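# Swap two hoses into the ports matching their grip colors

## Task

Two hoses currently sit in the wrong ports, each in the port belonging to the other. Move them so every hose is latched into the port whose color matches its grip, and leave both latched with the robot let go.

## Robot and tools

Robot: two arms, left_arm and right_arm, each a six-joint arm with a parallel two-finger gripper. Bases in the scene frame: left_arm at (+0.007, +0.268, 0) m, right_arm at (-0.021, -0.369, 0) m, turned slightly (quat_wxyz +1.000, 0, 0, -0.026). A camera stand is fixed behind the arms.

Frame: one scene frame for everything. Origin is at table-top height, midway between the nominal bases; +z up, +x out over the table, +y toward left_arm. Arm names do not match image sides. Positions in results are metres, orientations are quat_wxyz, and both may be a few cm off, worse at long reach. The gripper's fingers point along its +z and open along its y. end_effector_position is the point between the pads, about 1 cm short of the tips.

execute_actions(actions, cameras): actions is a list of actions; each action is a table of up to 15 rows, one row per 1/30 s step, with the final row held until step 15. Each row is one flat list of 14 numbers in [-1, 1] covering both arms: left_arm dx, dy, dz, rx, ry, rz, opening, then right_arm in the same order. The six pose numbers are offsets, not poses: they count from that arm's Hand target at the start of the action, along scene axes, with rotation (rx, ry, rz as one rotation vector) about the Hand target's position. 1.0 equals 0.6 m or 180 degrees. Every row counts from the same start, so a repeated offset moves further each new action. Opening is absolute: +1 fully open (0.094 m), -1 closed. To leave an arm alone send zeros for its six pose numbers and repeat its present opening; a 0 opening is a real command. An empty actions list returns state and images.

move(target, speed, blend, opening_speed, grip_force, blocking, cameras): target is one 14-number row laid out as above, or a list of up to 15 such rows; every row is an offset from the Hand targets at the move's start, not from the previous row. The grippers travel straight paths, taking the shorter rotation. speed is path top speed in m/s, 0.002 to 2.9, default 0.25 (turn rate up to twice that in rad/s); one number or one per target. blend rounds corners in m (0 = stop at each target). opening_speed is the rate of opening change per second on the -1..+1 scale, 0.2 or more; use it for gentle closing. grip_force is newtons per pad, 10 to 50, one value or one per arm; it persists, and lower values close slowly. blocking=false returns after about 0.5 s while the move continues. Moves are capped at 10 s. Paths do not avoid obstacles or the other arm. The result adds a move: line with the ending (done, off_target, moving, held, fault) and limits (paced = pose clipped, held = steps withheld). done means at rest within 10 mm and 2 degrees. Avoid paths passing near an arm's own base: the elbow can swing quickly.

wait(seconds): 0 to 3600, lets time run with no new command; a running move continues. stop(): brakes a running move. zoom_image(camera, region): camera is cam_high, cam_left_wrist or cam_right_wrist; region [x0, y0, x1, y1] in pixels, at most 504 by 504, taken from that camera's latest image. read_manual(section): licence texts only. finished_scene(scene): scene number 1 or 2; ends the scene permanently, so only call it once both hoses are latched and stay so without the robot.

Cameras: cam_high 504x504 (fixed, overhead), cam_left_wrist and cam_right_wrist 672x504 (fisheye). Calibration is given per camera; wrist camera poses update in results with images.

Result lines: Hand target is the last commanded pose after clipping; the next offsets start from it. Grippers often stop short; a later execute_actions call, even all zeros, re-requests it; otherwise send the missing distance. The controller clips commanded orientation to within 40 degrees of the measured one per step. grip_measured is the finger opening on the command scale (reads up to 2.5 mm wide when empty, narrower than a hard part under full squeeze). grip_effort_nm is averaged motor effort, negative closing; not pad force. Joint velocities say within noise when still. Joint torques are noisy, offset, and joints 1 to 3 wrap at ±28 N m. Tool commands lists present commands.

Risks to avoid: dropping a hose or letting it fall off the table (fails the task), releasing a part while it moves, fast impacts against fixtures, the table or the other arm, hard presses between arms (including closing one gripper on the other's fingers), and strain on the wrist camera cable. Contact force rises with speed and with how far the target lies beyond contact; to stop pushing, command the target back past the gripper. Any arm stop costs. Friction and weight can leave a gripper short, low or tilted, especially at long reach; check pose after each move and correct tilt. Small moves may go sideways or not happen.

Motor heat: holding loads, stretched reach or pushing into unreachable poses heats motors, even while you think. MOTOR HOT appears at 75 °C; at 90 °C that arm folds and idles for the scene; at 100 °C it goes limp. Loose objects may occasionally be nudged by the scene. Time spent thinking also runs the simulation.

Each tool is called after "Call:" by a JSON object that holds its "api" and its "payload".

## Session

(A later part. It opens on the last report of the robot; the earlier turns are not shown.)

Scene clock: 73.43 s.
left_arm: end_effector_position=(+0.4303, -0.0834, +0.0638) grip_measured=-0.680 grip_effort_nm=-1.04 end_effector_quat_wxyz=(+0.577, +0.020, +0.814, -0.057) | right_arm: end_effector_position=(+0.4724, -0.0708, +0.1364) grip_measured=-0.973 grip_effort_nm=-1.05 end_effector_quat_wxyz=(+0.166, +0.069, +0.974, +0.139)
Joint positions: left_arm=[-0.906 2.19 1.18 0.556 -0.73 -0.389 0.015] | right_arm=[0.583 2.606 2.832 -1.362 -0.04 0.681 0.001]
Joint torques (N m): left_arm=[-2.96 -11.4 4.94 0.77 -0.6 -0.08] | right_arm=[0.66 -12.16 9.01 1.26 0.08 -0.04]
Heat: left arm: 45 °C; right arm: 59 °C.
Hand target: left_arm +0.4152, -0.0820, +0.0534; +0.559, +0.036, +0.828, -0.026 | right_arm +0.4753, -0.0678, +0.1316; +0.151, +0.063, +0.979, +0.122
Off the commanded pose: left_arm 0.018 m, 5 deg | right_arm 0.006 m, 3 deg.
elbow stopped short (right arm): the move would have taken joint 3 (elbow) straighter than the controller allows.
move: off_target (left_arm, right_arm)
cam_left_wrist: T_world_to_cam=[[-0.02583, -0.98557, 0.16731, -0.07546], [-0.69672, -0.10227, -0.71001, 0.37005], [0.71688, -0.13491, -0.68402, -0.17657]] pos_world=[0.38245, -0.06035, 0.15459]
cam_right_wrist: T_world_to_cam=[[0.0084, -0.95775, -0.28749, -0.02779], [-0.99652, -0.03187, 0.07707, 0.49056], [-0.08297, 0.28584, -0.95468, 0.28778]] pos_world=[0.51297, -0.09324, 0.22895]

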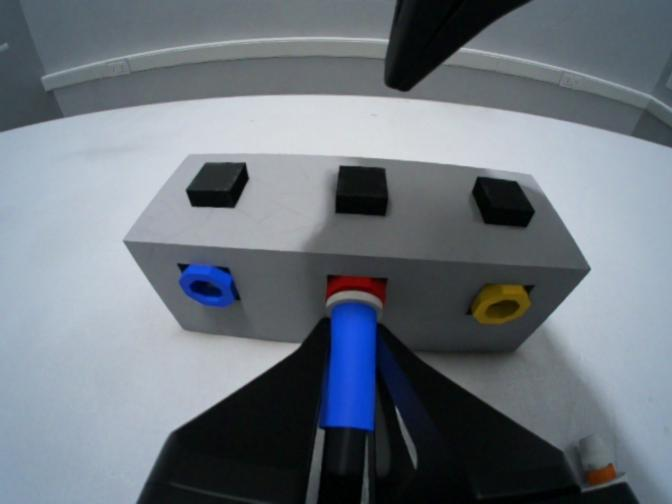

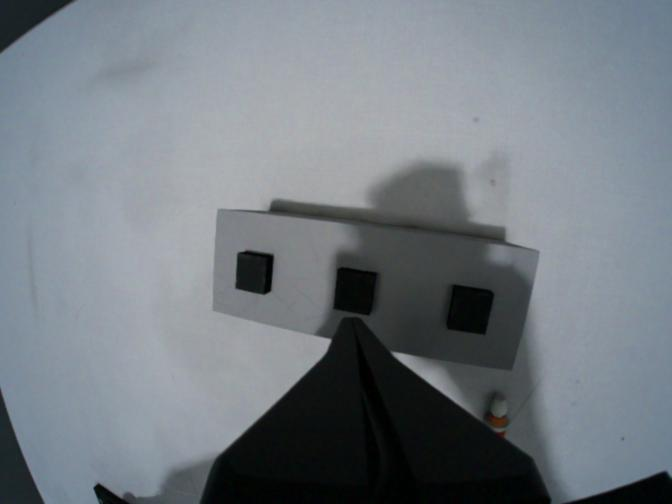

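Call:
{"api": "move", "payload": {"target": [0,0,0,0,0,0,-1,0.002,0.014,-0.05,0,0,0,-1], "speed": 0.12, "cameras": ["cam_left_wrist","cam_right_wrist"]}}

Scene clock: 74.37 s.
left_arm: end_effector_position=(+0.4303, -0.0834, +0.0638) grip_measured=-0.680 grip_effort_nm=-1.05 end_effector_quat_wxyz=(+0.577, +0.020, +0.814, -0.057) | right_arm: end_effector_position=(+0.4715, -0.0635, +0.1028) grip_measured=-0.973 grip_effort_nm=-1.04 end_effector_quat_wxyz=(+0.146, +0.064, +0.980, +0.124)
Joint positions: left_arm=[-0.906 2.19 1.18 0.556 -0.73 -0.389 0.015] | right_arm=[0.596 2.669 2.832 -1.351 -0.035 0.681 0.001]
Joint torques (N m): left_arm=[-2.95 -11.4 4.93 0.77 -0.6 -0.07] | right_arm=[0.68 -12.93 9.17 1.29 0.1 0.08]
Heat: left arm: 45 °C; right arm: 59 °C.
Hand target: left_arm +0.4152, -0.0820, +0.0534; +0.559, +0.036, +0.828, -0.026 | right_arm +0.4766, -0.0594, +0.1016; +0.151, +0.063, +0.979, +0.122
Off the commanded pose: left_arm 0.018 m, 5 deg | right_arm 0.007 m, 1 deg.
elbow stopped short (right arm): the move would have taken joint 3 (elbow) straighter than the controller allows.
move: done
cam_left_wrist: T_world_to_cam=[[-0.02583, -0.98557, 0.16731, -0.07546], [-0.69672, -0.10227, -0.71001, 0.37005], [0.71688, -0.13491, -0.68402, -0.17657]] pos_world=[0.38245, -0.06035, 0.15459]
cam_right_wrist: T_world_to_cam=[[0.0078, -0.96578, -0.25926, -0.03356], [-0.99205, -0.04004, 0.1193, 0.48552], [-0.1256, 0.25627, -0.95841, 0.27211]] pos_world=[0.5161, -0.0827, 0.19417]

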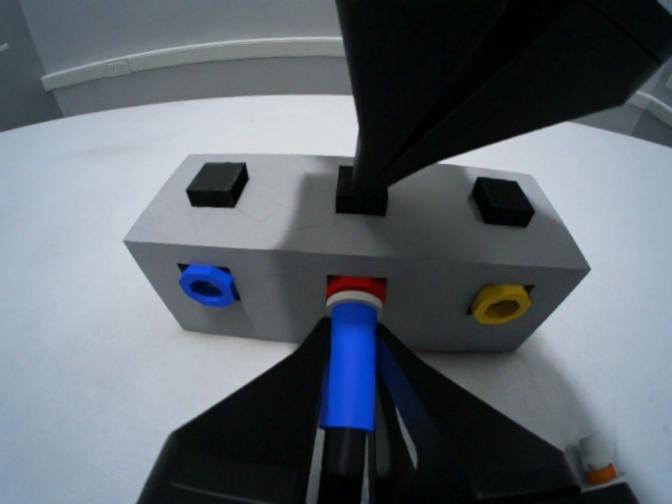

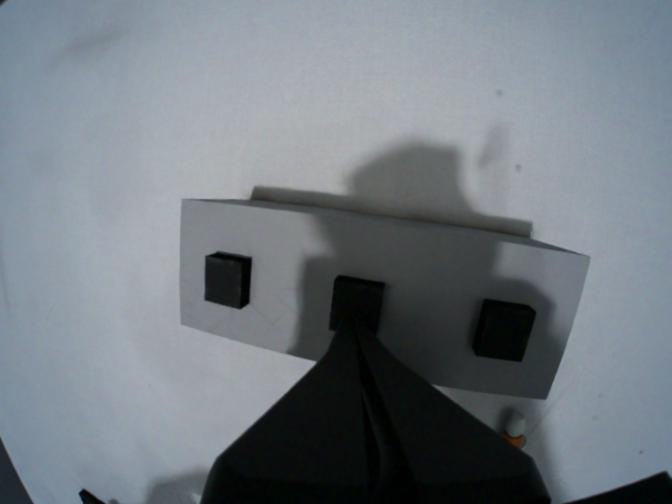

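Good. Press, bias slightly -x,-y.

Call:
{"api": "move", "payload": {"target": [0,0,0,0,0,0,-1,-0.008,-0.008,-0.15,0,0,0,-1], "speed": 0.15}}

Call:
{"api": "move", "payload": {"target": [-0.06,0.003,0.015,0,0,0,-1,0,0,0,0,0,0,-1], "speed": 0.15, "cameras": ["cam_left_wrist","cam_right_wrist"]}}

Scene clock: 75.93 s.
left_arm: end_effector_position=(+0.4303, -0.0834, +0.0638) grip_measured=-0.680 grip_effort_nm=-1.05 end_effector_quat_wxyz=(+0.577, +0.020, +0.814, -0.057) | right_arm: end_effector_position=(+0.4895, -0.0467, +0.0893) grip_measured=-0.973 grip_effort_nm=-1.05 end_effector_quat_wxyz=(+0.222, +0.056, +0.956, +0.183)
Joint positions: left_arm=[-0.906 2.19 1.18 0.556 -0.73 -0.389 0.015] | right_arm=[0.602 2.403 2.183 -0.768 -0.044 0.681 0.001]
Joint torques (N m): left_arm=[-2.96 -11.43 4.94 0.77 -0.6 -0.08] | right_arm=[-0.09 -6.71 4.04 0.78 0.19 0.01]
Heat: left arm: 45 °C; right arm: 59 °C.
Hand target: left_arm +0.4152, -0.0820, +0.0534; +0.559, +0.036, +0.828, -0.026 | right_arm +0.4717, -0.0642, +0.0115; +0.151, +0.063, +0.979, +0.122
Off the commanded pose: left_arm 0.018 m, 5 deg | right_arm 0.082 m, 11 deg.
move: off_target (right_arm)

Scene clock: 76.73 s.
left_arm: end_effector_position=(+0.4278, -0.0827, +0.0624) grip_measured=-0.680 grip_effort_nm=-1.04 end_effector_quat_wxyz=(+0.578, +0.018, +0.813, -0.065) | right_arm: end_effector_position=(+0.4895, -0.0467, +0.0893) grip_measured=-0.973 grip_effort_nm=-1.05 end_effector_quat_wxyz=(+0.222, +0.056, +0.956, +0.183)
Joint positions: left_arm=[-0.907 2.186 1.158 0.584 -0.721 -0.394 0.015] | right_arm=[0.602 2.403 2.183 -0.768 -0.044 0.681 0.001]
Joint torques (N m): left_arm=[-8.47 -17.02 -1.14 0.49 -1.21 -0.34] | right_arm=[-0.06 -6.74 3.95 0.8 0.18 0.02]
Heat: left arm: 46 °C; right arm: 58 °C.
Hand target: left_arm +0.3791, -0.0803, +0.0623; +0.559, +0.037, +0.828, -0.026 | right_arm +0.4717, -0.0642, +0.0115; +0.151, +0.063, +0.979, +0.122
Off the commanded pose: left_arm 0.049 m, 6 deg | right_arm 0.082 m, 11 deg.
move: off_target (left_arm)
cam_left_wrist: T_world_to_cam=[[-0.033, -0.98276, 0.18194, -0.07213], [-0.6959, -0.10807, -0.70996, 0.36648], [0.71739, -0.15004, -0.68033, -0.17732]] pos_world=[0.37986, -0.05788, 0.15268]
cam_right_wrist: T_world_to_cam=[[0.06881, -0.93094, -0.35862, -0.04031], [-0.9972, -0.05369, -0.05199, 0.52283], [0.02914, 0.3612, -0.93203, 0.18399]] pos_world=[0.51878, -0.07592, 0.18421]

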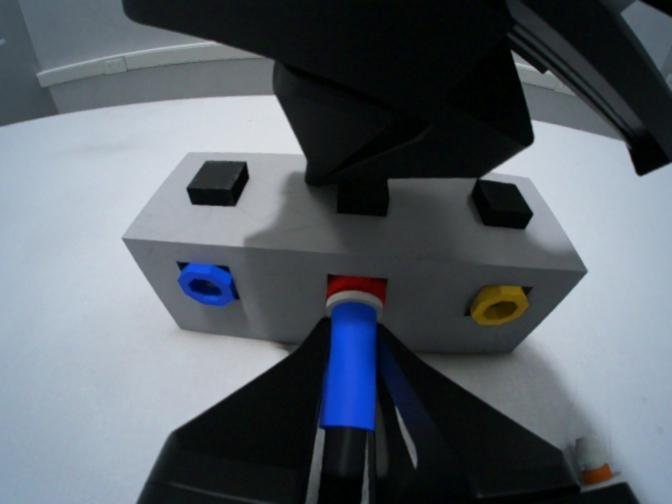

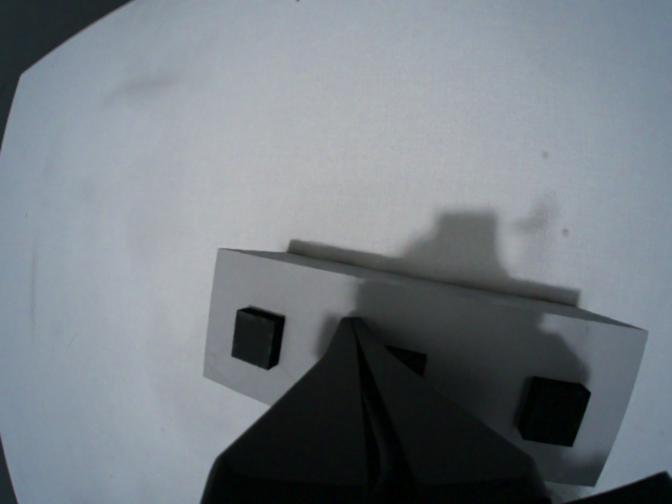

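Call:
{"api": "move", "payload": {"target": [[0.06,0,-0.01,0,0,0,-1,0,0,0.18,0,0,0,-1],[0.06,0,-0.01,0,0,0,-1,-0.003,0.0,0.17,-0.02,0.05,0,-1],[0.06,0,-0.01,0,0,0,-1,0.008,0.0075,0.15,-0.02,0.05,0,-1]], "speed": 0.18, "cameras": ["cam_left_wrist","cam_right_wrist"]}}

Scene clock: 99.77 s.
left_arm: end_effector_position=(+0.4303, -0.0833, +0.0639) grip_measured=-0.680 grip_effort_nm=-1.04 end_effector_quat_wxyz=(+0.576, +0.021, +0.815, -0.060) | right_arm: end_effector_position=(+0.4687, -0.0632, +0.1033) grip_measured=-0.973 grip_effort_nm=-1.05 end_effector_quat_wxyz=(+0.140, +0.063, +0.980, +0.125)
Joint positions: left_arm=[-0.904 2.186 1.176 0.557 -0.72 -0.39 0.015] | right_arm=[0.596 2.665 2.829 -1.359 -0.045 0.682 0.001]
Joint torques (N m): left_arm=[-2.93 -12.04 4.75 0.74 -0.67 -0.02] | right_arm=[-0.16 -12.59 9.28 1.36 -0.11 0.14]
Heat: left arm: 56 °C; right arm: 54 °C.
Hand target: left_arm +0.4151, -0.0802, +0.0563; +0.559, +0.037, +0.828, -0.026 | right_arm +0.4766, -0.0597, +0.1014; +0.075, +0.068, +0.991, +0.086
Off the commanded pose: left_arm 0.017 m, 5 deg | right_arm 0.009 m, 9 deg.
elbow stopped short (right arm): the move would have taken joint 3 (elbow) straighter than the controller allows.
move: off_target (left_arm, right_arm)
cam_left_wrist: T_world_to_cam=[[-0.03109, -0.98471, 0.17138, -0.07326], [-0.69962, -0.10101, -0.70734, 0.37118], [0.71384, -0.14189, -0.68579, -0.1756]] pos_world=[0.38275, -0.05956, 0.15468]
cam_right_wrist: T_world_to_cam=[[0.00805, -0.96471, -0.26321, -0.03283], [-0.99056, -0.04371, 0.1299, 0.48071], [-0.13681, 0.25968, -0.95595, 0.27737]] pos_world=[0.51438, -0.08269, 0.19407]

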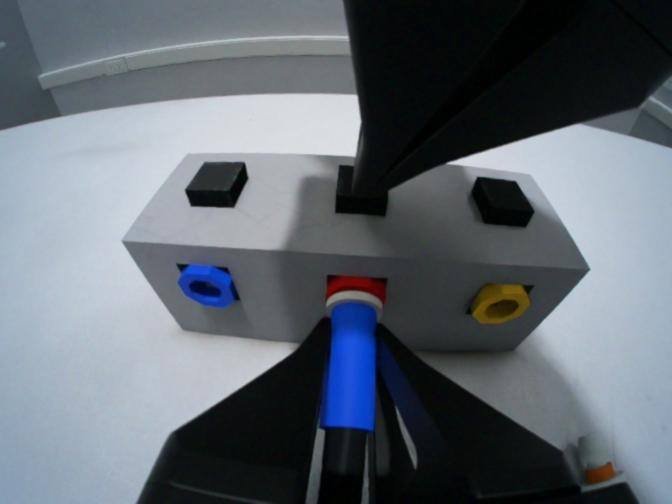

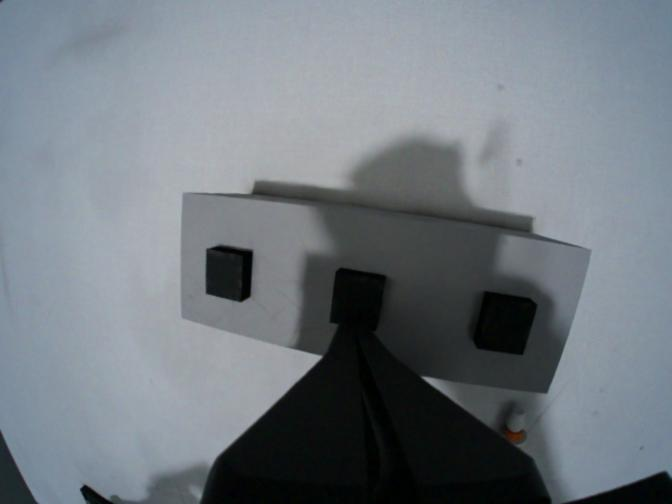

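Call:
{"api": "move", "payload": {"target": [0,0,0,0,0,0,-1,-0.015,-0.025,-0.13,0,0,0,-1], "speed": 0.1}}

Call:
{"api": "move", "payload": {"target": [-0.06,0.003,0.015,0,0,0,-1,0,0,0,0,0,0,-1], "speed": 0.15, "cameras": ["cam_left_wrist","cam_right_wrist"]}}

Scene clock: 101.17 s.
left_arm: end_effector_position=(+0.4303, -0.0833, +0.0639) grip_measured=-0.680 grip_effort_nm=-1.04 end_effector_quat_wxyz=(+0.576, +0.021, +0.815, -0.060) | right_arm: end_effector_position=(+0.4724, -0.0648, +0.0959) grip_measured=-0.973 grip_effort_nm=-1.05 end_effector_quat_wxyz=(+0.133, +0.065, +0.980, +0.133)
Joint positions: left_arm=[-0.904 2.186 1.176 0.557 -0.72 -0.39 0.015] | right_arm=[0.583 2.673 2.814 -1.34 -0.069 0.677 0.001]
Joint torques (N m): left_arm=[-2.93 -12.05 4.71 0.74 -0.66 -0.03] | right_arm=[-0.4 -7.04 1.98 1.13 0.11 -0.04]
Heat: left arm: 56 °C; right arm: 55 °C.
Hand target: left_arm +0.4151, -0.0802, +0.0563; +0.559, +0.037, +0.828, -0.026 | right_arm +0.4675, -0.0747, +0.0236; +0.075, +0.067, +0.991, +0.085
Off the commanded pose: left_arm 0.017 m, 5 deg | right_arm 0.073 m, 9 deg.
move: off_target (right_arm)

Scene clock: 101.97 s.
left_arm: end_effector_position=(+0.4278, -0.0825, +0.0626) grip_measured=-0.680 grip_effort_nm=-1.04 end_effector_quat_wxyz=(+0.577, +0.020, +0.814, -0.068) | right_arm: end_effector_position=(+0.4725, -0.0650, +0.0959) grip_measured=-0.973 grip_effort_nm=-1.05 end_effector_quat_wxyz=(+0.133, +0.064, +0.980, +0.133)
Joint positions: left_arm=[-0.904 2.182 1.154 0.583 -0.711 -0.394 0.015] | right_arm=[0.583 2.673 2.814 -1.34 -0.07 0.676 0.001]
Joint torques (N m): left_arm=[-8.43 -17.52 -1.31 0.48 -1.28 -0.3] | right_arm=[-0.36 -7.04 1.95 1.12 0.09 -0.04]
Heat: left arm: 56 °C; right arm: 54 °C.
Hand target: left_arm +0.3792, -0.0783, +0.0653; +0.559, +0.036, +0.828, -0.026 | right_arm +0.4676, -0.0748, +0.0236; +0.075, +0.068, +0.991, +0.086
Off the commanded pose: left_arm 0.049 m, 6 deg | right_arm 0.073 m, 9 deg.
move: off_target (left_arm)
cam_left_wrist: T_world_to_cam=[[-0.0385, -0.98199, 0.18497, -0.06972], [-0.69895, -0.10583, -0.7073, 0.36801], [0.71414, -0.15652, -0.68228, -0.1762]] pos_world=[0.38037, -0.0571, 0.15297]
cam_right_wrist: T_world_to_cam=[[0.00523, -0.96031, -0.27889, -0.03339], [-0.98864, -0.04686, 0.14281, 0.48302], [-0.15021, 0.27498, -0.94964, 0.27797]] pos_world=[0.51946, -0.08587, 0.18568]

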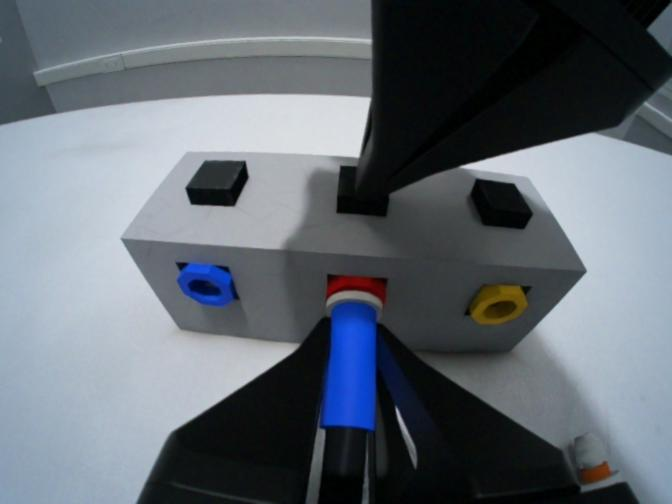

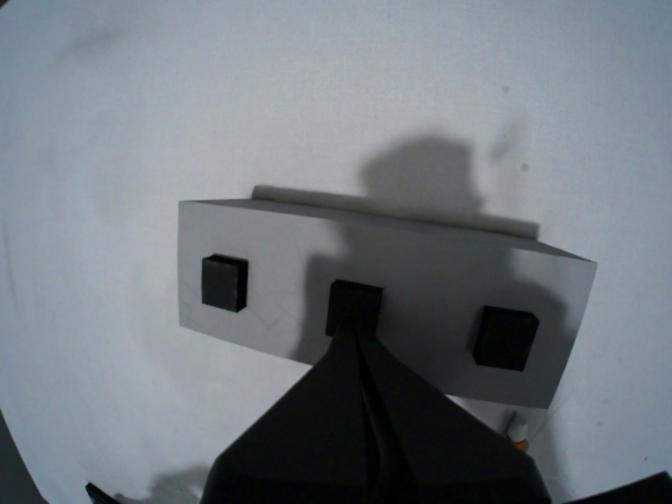

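Call:
{"api": "move", "payload": {"target": [0.05,0,-0.01,0,0,0,-1,-0.015,-0.02,-0.12,0,0,0,-1], "speed": 0.1}}

Call:
{"api": "move", "payload": {"target": [-0.08,0.003,0.015,0,0,0,-1,0,0,0,0,0,0,-1], "speed": 0.15, "cameras": ["cam_left_wrist","cam_right_wrist"]}}

Scene clock: 103.57 s.
left_arm: end_effector_position=(+0.4067, -0.0792, +0.0466) grip_measured=-0.680 grip_effort_nm=-1.04 end_effector_quat_wxyz=(+0.553, +0.050, +0.831, -0.021) | right_arm: end_effector_position=(+0.4703, -0.0668, +0.0834) grip_measured=-0.973 grip_effort_nm=-1.05 end_effector_quat_wxyz=(+0.166, +0.057, +0.969, +0.173)
Joint positions: left_arm=[-0.945 2.167 1.142 0.459 -0.764 -0.392 0.015] | right_arm=[0.571 2.385 2.179 -0.892 -0.106 0.662 0.001]
Joint torques (N m): left_arm=[0.02 -12.1 6.35 1.46 -0.37 -0.2] | right_arm=[-0.18 -0.4 -0.61 1.37 0.45 -0.08]
Heat: left arm: 56 °C; right arm: 54 °C.
Hand target: left_arm +0.4092, -0.0785, +0.0593; +0.559, +0.037, +0.828, -0.026 | right_arm +0.4585, -0.0868, -0.0486; +0.075, +0.068, +0.991, +0.085
Off the commanded pose: left_arm 0.013 m, 2 deg | right_arm 0.134 m, 15 deg.
move: off_target (left_arm, right_arm)

Scene clock: 104.70 s.
left_arm: end_effector_position=(+0.3621, -0.0798, +0.0512) grip_measured=-0.680 grip_effort_nm=-1.04 end_effector_quat_wxyz=(+0.549, +0.056, +0.834, -0.016) | right_arm: end_effector_position=(+0.4703, -0.0668, +0.0835) grip_measured=-0.973 grip_effort_nm=-1.05 end_effector_quat_wxyz=(+0.166, +0.057, +0.969, +0.173)
Joint positions: left_arm=[-1.039 2.082 1.048 0.401 -0.838 -0.461 0.015] | right_arm=[0.571 2.385 2.179 -0.891 -0.106 0.662 0.001]
Joint torques (N m): left_arm=[-0.42 -13.09 4.36 1.46 -0.47 -0.28] | right_arm=[-0.21 -0.42 -0.62 1.39 0.44 -0.06]
Heat: left arm: 56 °C; right arm: 53 °C.
Hand target: left_arm +0.3612, -0.0765, +0.0683; +0.559, +0.036, +0.828, -0.026 | right_arm +0.4586, -0.0868, -0.0484; +0.075, +0.067, +0.991, +0.085
Off the commanded pose: left_arm 0.017 m, 3 deg | right_arm 0.134 m, 15 deg.
move: off_target (left_arm)
cam_left_wrist: T_world_to_cam=[[-0.03252, -0.99785, 0.05693, -0.0644], [-0.74062, -0.01419, -0.67177, 0.33491], [0.67113, -0.06401, -0.73857, -0.11076]] pos_world=[0.32028, -0.0666, 0.14685]
cam_right_wrist: T_world_to_cam=[[0.04408, -0.93621, -0.34866, -0.04945], [-0.99545, -0.07067, 0.06391, 0.49066], [-0.08447, 0.34426, -0.93507, 0.23885]] pos_world=[0.51079, -0.09385, 0.17474]

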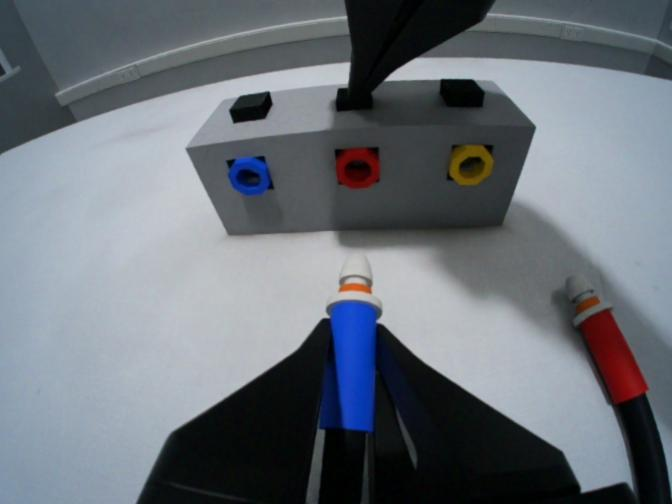

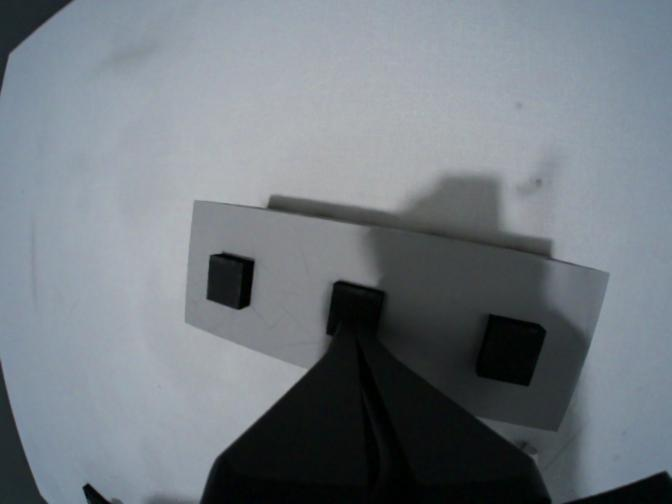

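Call:
{"api": "move", "payload": {"target": [[0,0,0.01,0,0,0,-1,0.0,0,0.25,0,0,0,-1],[0,0.095,0.02,0,0,0,-1,-0.2,-0.18,0.3,0,0,0,-1]], "speed": 0.25, "blend": [0.02,0], "cameras": ["cam_left_wrist","cam_high"]}}

Call:
{"api": "zoom_image", "payload": {"camera": "cam_left_wrist", "region": [270, 120, 430, 320]}}

Scene clock: 107.27 s.
left_arm: end_effector_position=(+0.3584, -0.0183, +0.0618) grip_measured=-0.680 grip_effort_nm=-1.04 end_effector_quat_wxyz=(+0.544, +0.049, +0.838, -0.005) | right_arm: end_effector_position=(+0.3393, -0.1939, +0.1245) grip_measured=-0.973 grip_effort_nm=-1.05 end_effector_quat_wxyz=(+0.064, +0.071, +0.992, +0.078)
Joint positions: left_arm=[-0.961 1.905 0.83 0.454 -0.791 -0.422 0.015] | right_arm=[0.471 1.887 1.66 -1.156 -0.077 0.57 0.001]
Joint torques (N m): left_arm=[0.31 -11.25 4.4 1.91 -0.25 0.02] | right_arm=[0.03 -12.19 5.01 0.92 -0.08 -0.06]
Heat: left arm: 55 °C; right arm: 54 °C.
Hand target: left_arm +0.3612, -0.0196, +0.0803; +0.559, +0.036, +0.828, -0.025 | right_arm +0.3386, -0.1948, +0.1315; +0.075, +0.067, +0.991, +0.085
Off the commanded pose: left_arm 0.019 m, 3 deg | right_arm 0.007 m, 2 deg.
move: off_target (left_arm)
cam_left_wrist: T_world_to_cam=[[-0.00778, -0.99887, 0.04688, -0.01198], [-0.74924, -0.02523, -0.66182, 0.34246], [0.66226, -0.04027, -0.74819, -0.09231]] pos_world=[0.31762, -0.00705, 0.15814]
Images, in order (width x height): cam_high 504x504, cam_left_wrist 672x504.

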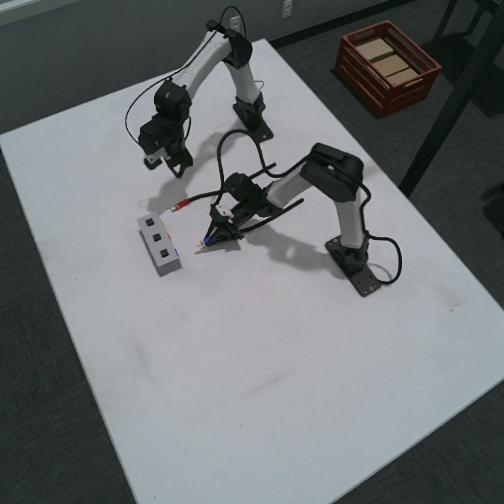

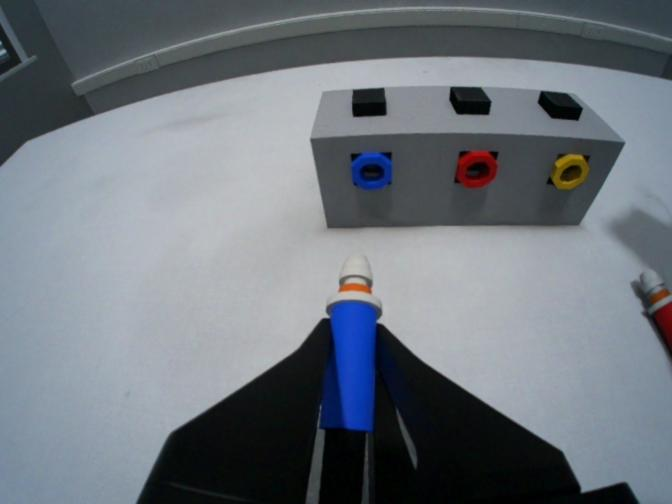

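Scaled by 2.520 from the camera's image (finer frame: 960x720).

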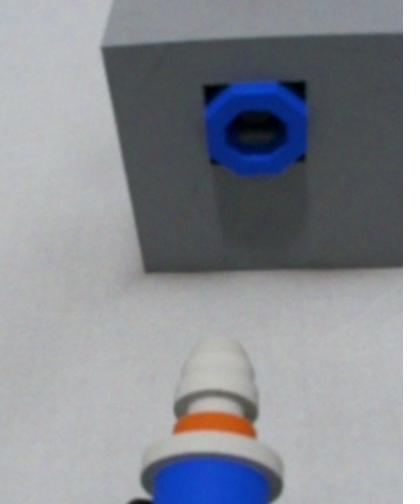

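Call:
{"api": "move", "payload": {"target": [[-0.02,-0.03,0.0,0,0,0,-1,0,0,0,0,0,0,-1],[0.086,-0.02,0.0,0,0,0,-1,0,0,0,0,0,0,-1]], "speed": 0.15, "cameras": ["cam_left_wrist","cam_high"]}}

Call:
{"api": "zoom_image", "payload": {"camera": "cam_left_wrist", "region": [270, 160, 430, 360]}}

Call:
{"api": "zoom_image", "payload": {"camera": "cam_high", "region": [150, 225, 210, 275]}}

Scene clock: 109.33 s.
left_arm: end_effector_position=(+0.4030, -0.0204, +0.0684) grip_measured=-0.680 grip_effort_nm=-1.04 end_effector_quat_wxyz=(+0.544, +0.045, +0.838, -0.007) | right_arm: end_effector_position=(+0.3394, -0.1939, +0.1245) grip_measured=-0.973 grip_effort_nm=-1.05 end_effector_quat_wxyz=(+0.064, +0.071, +0.992, +0.078)
Joint positions: left_arm=[-0.864 1.973 0.955 0.448 -0.712 -0.355 0.015] | right_arm=[0.471 1.887 1.66 -1.156 -0.077 0.57 0.001]
Joint torques (N m): left_arm=[-0.02 -7.41 9.17 2 -0.2 0.01] | right_arm=[-0.03 -12.15 5.03 0.93 -0.06 -0.05]
Heat: left arm: 55 °C; right arm: 54 °C.
Hand target: left_arm +0.4128, -0.0317, +0.0803; +0.559, +0.037, +0.828, -0.026 | right_arm +0.3386, -0.1948, +0.1314; +0.075, +0.068, +0.991, +0.085
Off the commanded pose: left_arm 0.019 m, 3 deg | right_arm 0.007 m, 2 deg.
move: off_target (left_arm)
cam_left_wrist: T_world_to_cam=[[-0.00346, -0.99857, 0.05329, -0.01626], [-0.74909, -0.03271, -0.66167, 0.3799], [0.66246, -0.04221, -0.7479, -0.11713]] pos_world=[0.36211, -0.00875, 0.16463]
Images, in order (width x height): cam_high 504x504, cam_left_wrist 672x504.

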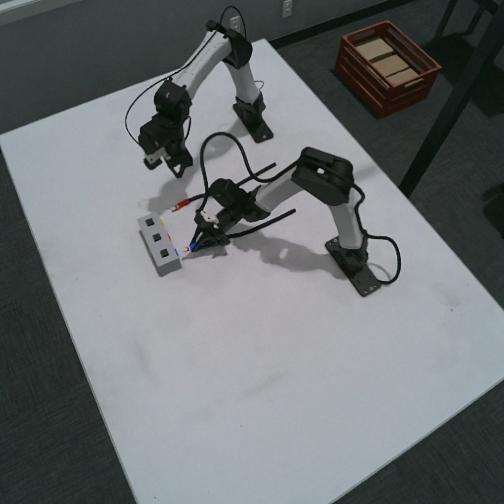

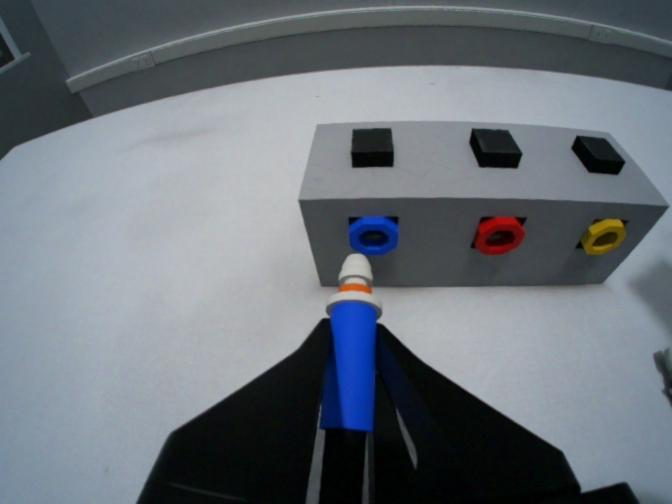

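Scaled by 2.520 from the camera's image (finer frame: 960x720).

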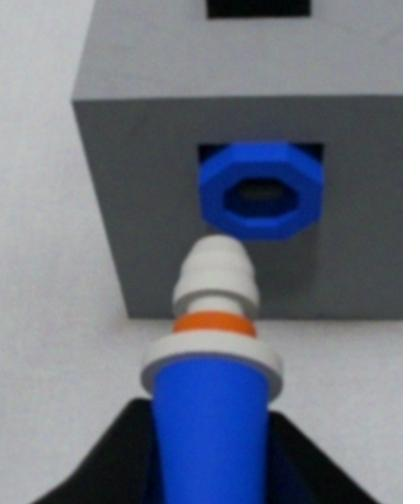

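Scaled by 8.400 from the camera's image (finer frame: 720x720).

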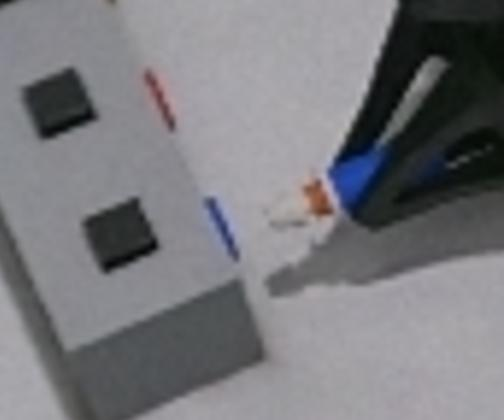

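Call:
{"api": "move", "payload": {"target": [[-0.04,-0.035,0.0,0,0,0,-1,0,0,0,0,0,0,-1],[0.017,-0.014,0.0,0,0,0,-1,0,0,0,0,0,0,-1]], "speed": 0.15, "cameras": ["cam_left_wrist","cam_high"]}}

Call:
{"api": "zoom_image", "payload": {"camera": "cam_left_wrist", "region": [280, 200, 440, 360]}}

Call:
{"api": "zoom_image", "payload": {"camera": "cam_high", "region": [150, 225, 210, 275]}}

Scene clock: 111.40 s.
left_arm: end_effector_position=(+0.4141, -0.0272, +0.0682) grip_measured=-0.680 grip_effort_nm=-1.04 end_effector_quat_wxyz=(+0.543, +0.044, +0.839, -0.005) | right_arm: end_effector_position=(+0.3394, -0.1939, +0.1245) grip_measured=-0.973 grip_effort_nm=-1.05 end_effector_quat_wxyz=(+0.064, +0.071, +0.992, +0.078)
Joint positions: left_arm=[-0.855 2.01 1.014 0.426 -0.707 -0.352 0.015] | right_arm=[0.471 1.887 1.66 -1.156 -0.077 0.57 0.001]
Joint torques (N m): left_arm=[-0.38 -7.75 9.29 2.02 -0.19 -0.01] | right_arm=[0.02 -12.16 4.94 0.93 -0.09 -0.04]
Heat: left arm: 54 °C; right arm: 54 °C.
Hand target: left_arm +0.4230, -0.0400, +0.0803; +0.559, +0.036, +0.828, -0.026 | right_arm +0.3386, -0.1948, +0.1314; +0.075, +0.068, +0.991, +0.085
Off the commanded pose: left_arm 0.020 m, 3 deg | right_arm 0.007 m, 2 deg.
move: off_target (left_arm)
cam_left_wrist: T_world_to_cam=[[0.00059, -0.99864, 0.05215, -0.02452], [-0.74999, -0.03494, -0.66053, 0.38804], [0.66145, -0.03872, -0.74899, -0.12438]] pos_world=[0.37331, -0.01574, 0.16443]
Images, in order (width x height): cam_high 504x504, cam_left_wrist 672x504.

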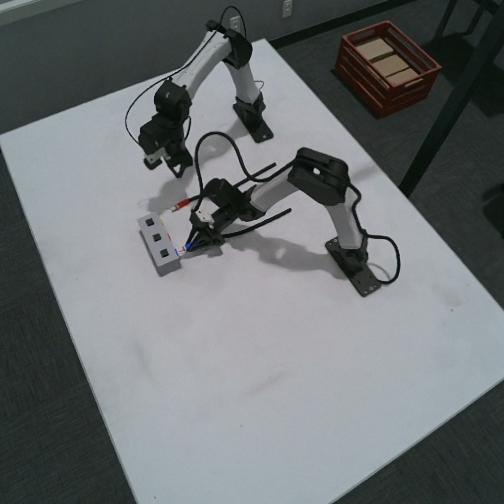

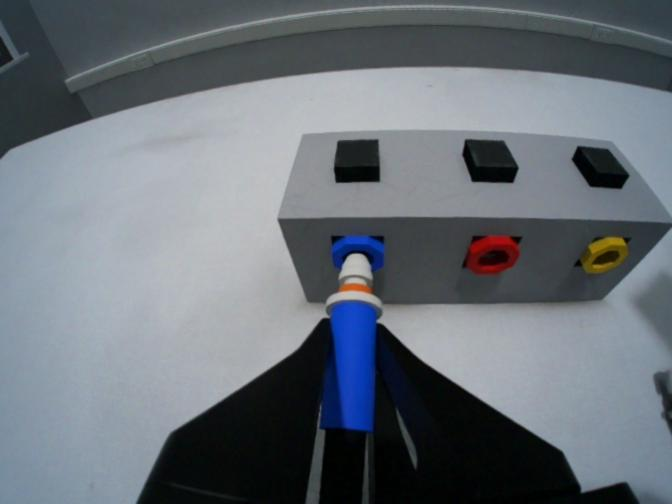

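Scaled by 3.150 from the camera's image (finer frame: 960x720).

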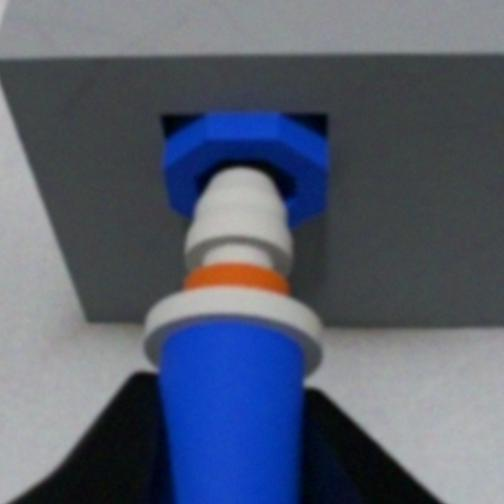

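Scaled by 8.400 from the camera's image (finer frame: 720x720).

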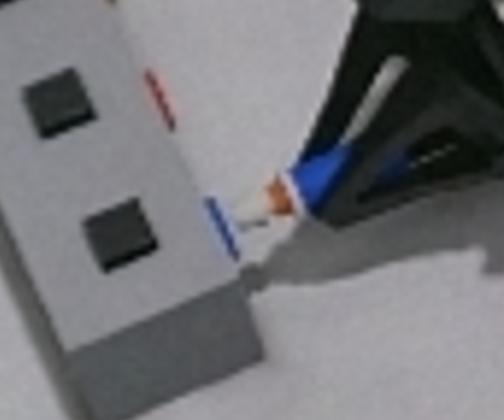

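Call:
{"api": "move", "payload": {"target": [[0.04,-0.006,-0.005,0,0,0,-1,0,0,0,0,0,0,-1],[0.07,-0.004,0.0,0,0,0,-1,0,0,0,0,0,0,-1]], "speed": 0.15, "blend": [0.005,0], "cameras": ["cam_left_wrist"]}}

Call:
{"api": "zoom_image", "payload": {"camera": "cam_left_wrist", "region": [280, 200, 440, 360]}}

Scene clock: 112.63 s.
left_arm: end_effector_position=(+0.4234, -0.0373, +0.0498) grip_measured=-0.680 grip_effort_nm=-1.04 end_effector_quat_wxyz=(+0.514, +0.082, +0.854, +0.007) | right_arm: end_effector_position=(+0.3394, -0.1939, +0.1245) grip_measured=-0.973 grip_effort_nm=-1.05 end_effector_quat_wxyz=(+0.064, +0.071, +0.992, +0.078)
Joint positions: left_arm=[-0.839 2.072 1.096 0.341 -0.65 -0.309 0.015] | right_arm=[0.471 1.887 1.66 -1.156 -0.077 0.57 0.001]
Joint torques (N m): left_arm=[4.96 -7.66 12.6 2.66 -0.16 0.05] | right_arm=[0.01 -12.21 4.93 0.95 -0.08 -0.05]
Heat: left arm: 54 °C; right arm: 54 °C.
Hand target: left_arm +0.4650, -0.0423, +0.0801; +0.559, +0.037, +0.828, -0.025 | right_arm +0.3386, -0.1948, +0.1314; +0.075, +0.068, +0.991, +0.085
Off the commanded pose: left_arm 0.052 m, 9 deg | right_arm 0.007 m, 2 deg.
move: off_target (left_arm)
cam_left_wrist: T_world_to_cam=[[-0.04767, -0.9988, -0.01117, -0.01017], [-0.79053, 0.04456, -0.61079, 0.40013], [0.61056, -0.02028, -0.79171, -0.12031]] pos_world=[0.38929, -0.03043, 0.14903]

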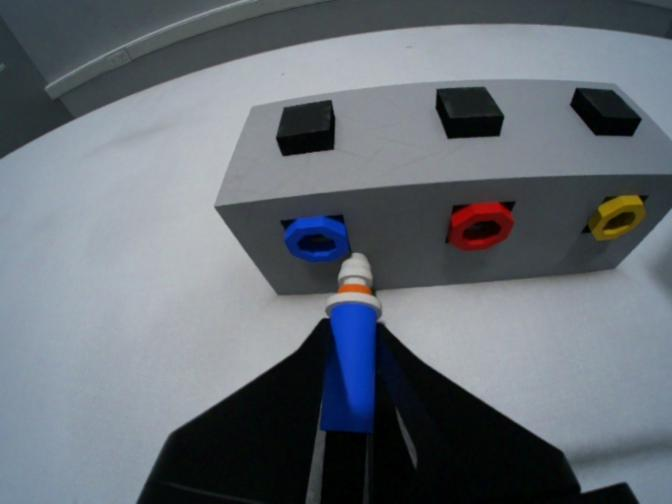

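Scaled by 3.150 from the camera's image (finer frame: 960x720).

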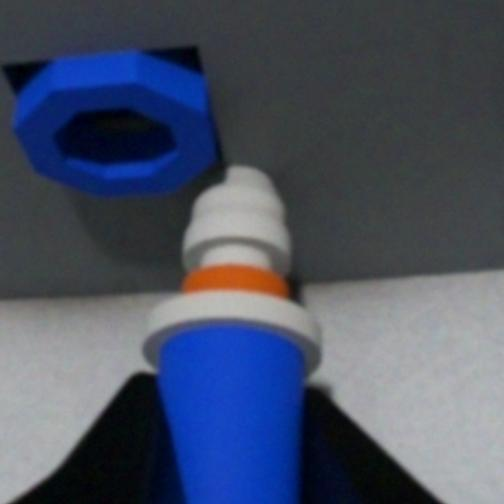

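Call:
{"api": "move", "payload": {"target": [[-0.13,0.01,0.01,0,0,0,-1,0,0,0,0,0,0,-1],[-0.07,0.004,0.0,0,0,0,-1,0,0,0,0,0,0,-1],[-0.05,0.012,0.006,0,0,0,-1,0,0,0,0,0,0,-1]], "speed": 0.15, "cameras": ["cam_left_wrist","cam_high"]}}

Call:
{"api": "zoom_image", "payload": {"camera": "cam_left_wrist", "region": [280, 200, 440, 360]}}

Call:
{"api": "zoom_image", "payload": {"camera": "cam_high", "region": [150, 225, 210, 275]}}

Scene clock: 115.30 s.
left_arm: end_effector_position=(+0.4186, -0.0280, +0.0693) grip_measured=-0.680 grip_effort_nm=-1.05 end_effector_quat_wxyz=(+0.541, +0.051, +0.839, -0.008) | right_arm: end_effector_position=(+0.3394, -0.1939, +0.1245) grip_measured=-0.973 grip_effort_nm=-1.04 end_effector_quat_wxyz=(+0.064, +0.071, +0.992, +0.078)
Joint positions: left_arm=[-0.843 2.013 1.025 0.424 -0.685 -0.333 0.015] | right_arm=[0.471 1.887 1.66 -1.156 -0.077 0.57 0.001]
Joint torques (N m): left_arm=[1.46 -7.79 10.17 2.01 -0.12 0.02] | right_arm=[0.05 -12.19 5.01 0.94 -0.07 -0.03]
Heat: left arm: 54 °C; right arm: 55 °C.
Hand target: left_arm +0.4350, -0.0352, +0.0839; +0.559, +0.037, +0.828, -0.026 | right_arm +0.3386, -0.1948, +0.1314; +0.075, +0.068, +0.991, +0.085
Off the commanded pose: left_arm 0.023 m, 4 deg | right_arm 0.007 m, 2 deg.
move: off_target (left_arm)
cam_left_wrist: T_world_to_cam=[[-0.01395, -0.99872, 0.04872, -0.01914], [-0.75266, -0.02159, -0.65805, 0.39345], [0.65826, -0.04585, -0.75139, -0.12526]] pos_world=[0.37832, -0.01636, 0.16573]
Images, in order (width x height): cam_high 504x504, cam_left_wrist 672x504.

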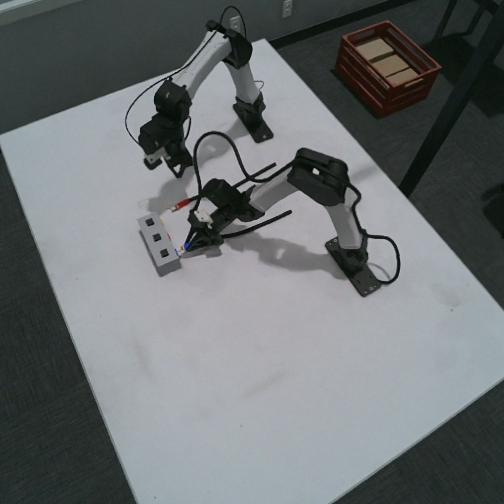

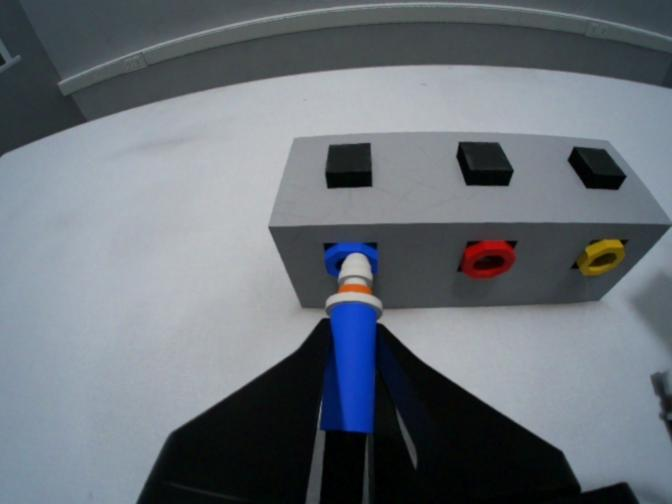

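Scaled by 3.150 from the camera's image (finer frame: 960x720).

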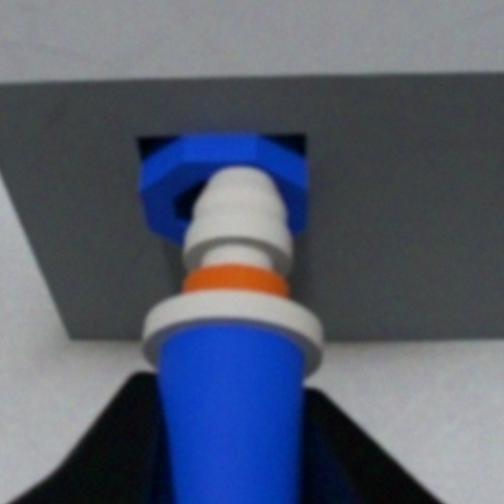

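Scaled by 8.400 from the camera's image (finer frame: 720x720).

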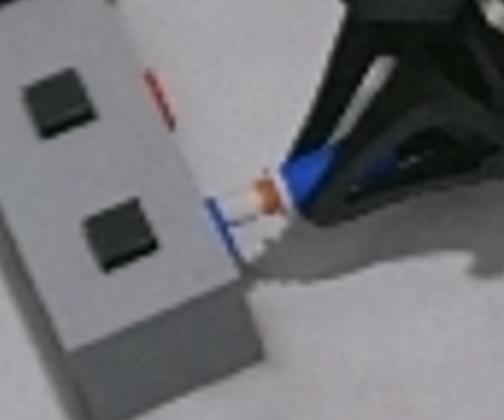

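Call:
{"api": "move", "payload": {"target": [[-0.05,-0.005,0.0,0,0,0,-1,0,0,0,0,0,0,-1],[-0.008,0.006,-0.005,0,0,0,-1,0,0,0,0,0,0,-1]], "speed": 0.15, "cameras": ["cam_left_wrist"]}}

Call:
{"api": "zoom_image", "payload": {"camera": "cam_left_wrist", "region": [280, 200, 440, 360]}}

Scene clock: 116.83 s.
left_arm: end_effector_position=(+0.4188, -0.0225, +0.0653) grip_measured=-0.680 grip_effort_nm=-1.04 end_effector_quat_wxyz=(+0.540, +0.048, +0.840, -0.004) | right_arm: end_effector_position=(+0.3394, -0.1939, +0.1245) grip_measured=-0.973 grip_effort_nm=-1.05 end_effector_quat_wxyz=(+0.064, +0.071, +0.992, +0.078)
Joint positions: left_arm=[-0.835 2.013 1.01 0.434 -0.684 -0.335 0.015] | right_arm=[0.471 1.887 1.66 -1.156 -0.077 0.57 0.001]
Joint torques (N m): left_arm=[0.42 -8.5 8.73 2.1 -0.15 0.01] | right_arm=[-0.01 -12.23 5 0.94 -0.08 -0.05]
Heat: left arm: 54 °C; right arm: 55 °C.
Hand target: left_arm +0.4301, -0.0317, +0.0807; +0.559, +0.037, +0.828, -0.026 | right_arm +0.3386, -0.1948, +0.1314; +0.075, +0.068, +0.991, +0.085
Off the commanded pose: left_arm 0.021 m, 4 deg | right_arm 0.007 m, 2 deg.
move: off_target (left_arm)
cam_left_wrist: T_world_to_cam=[[-0.00594, -0.99893, 0.04579, -0.0166], [-0.75523, -0.02554, -0.65497, 0.39185], [0.65544, -0.03847, -0.75427, -0.12659]] pos_world=[0.37881, -0.01144, 0.16193]

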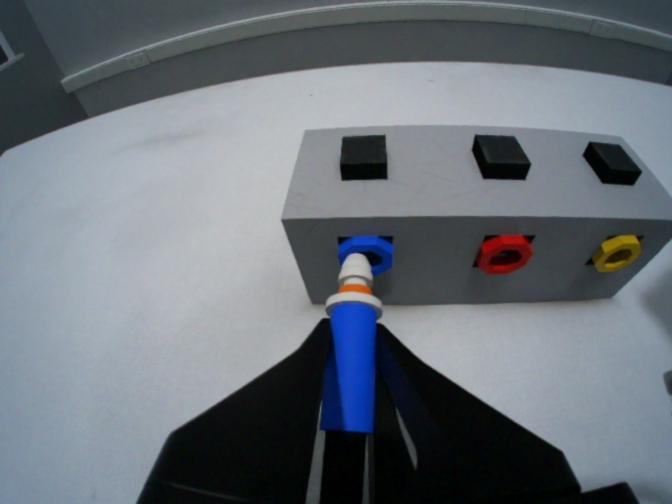

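Scaled by 3.150 from the camera's image (finer frame: 960x720).

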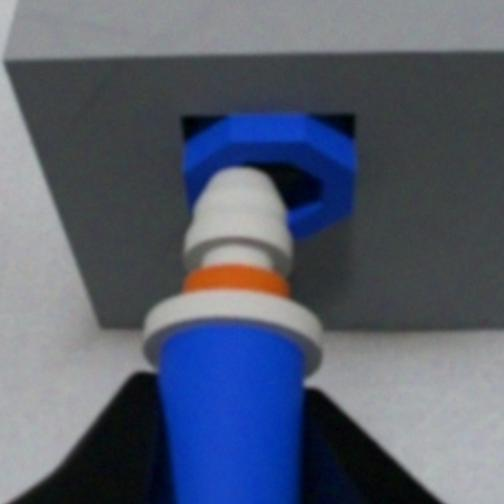

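Call:
{"api": "move", "payload": {"target": [[-0.05,-0.016,0.0,0,0,0,-1,0,0,0,0,0,0,-1],[0.0,-0.006,0.0,0,0,0,-1,0,0,0,0,0,0,-1]], "speed": 0.15, "cameras": ["cam_left_wrist"]}}

Call:
{"api": "zoom_image", "payload": {"camera": "cam_left_wrist", "region": [280, 200, 440, 360]}}

Scene clock: 118.47 s.
left_arm: end_effector_position=(+0.4188, -0.0238, +0.0666) grip_measured=-0.680 grip_effort_nm=-1.04 end_effector_quat_wxyz=(+0.541, +0.047, +0.840, -0.005) | right_arm: end_effector_position=(+0.3394, -0.1939, +0.1245) grip_measured=-0.973 grip_effort_nm=-1.04 end_effector_quat_wxyz=(+0.064, +0.071, +0.992, +0.078)
Joint positions: left_arm=[-0.838 2.014 1.015 0.432 -0.689 -0.338 0.015] | right_arm=[0.471 1.887 1.66 -1.156 -0.077 0.57 0.001]
Joint torques (N m): left_arm=[0.13 -7.94 9.52 2.04 -0.15 0] | right_arm=[-0.02 -12.12 5 0.94 -0.09 -0.05]
Heat: left arm: 53 °C; right arm: 55 °C.
Hand target: left_arm +0.4302, -0.0352, +0.0809; +0.559, +0.037, +0.828, -0.026 | right_arm +0.3386, -0.1948, +0.1314; +0.075, +0.068, +0.991, +0.085
Off the commanded pose: left_arm 0.021 m, 4 deg | right_arm 0.007 m, 2 deg.
move: off_target (left_arm)
cam_left_wrist: T_world_to_cam=[[-0.00357, -0.99882, 0.04852, -0.01919], [-0.75316, -0.02923, -0.65719, 0.39199], [0.65783, -0.03889, -0.75216, -0.12685]] pos_world=[0.37861, -0.01264, 0.16313]

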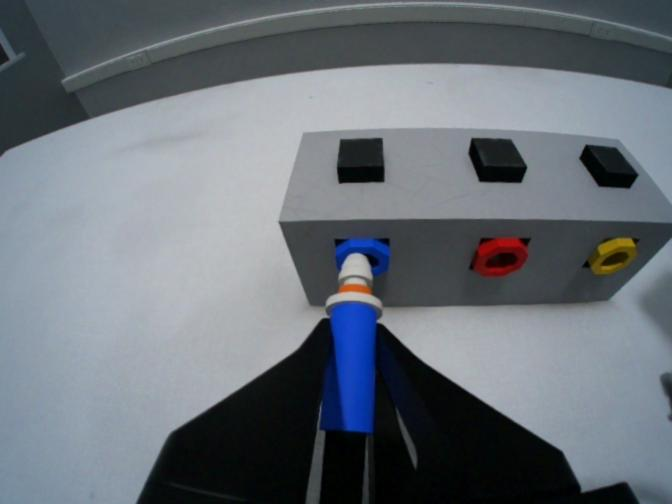

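Scaled by 3.150 from the camera's image (finer frame: 960x720).

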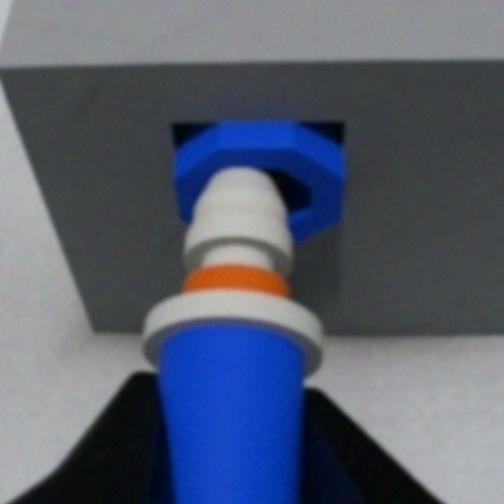

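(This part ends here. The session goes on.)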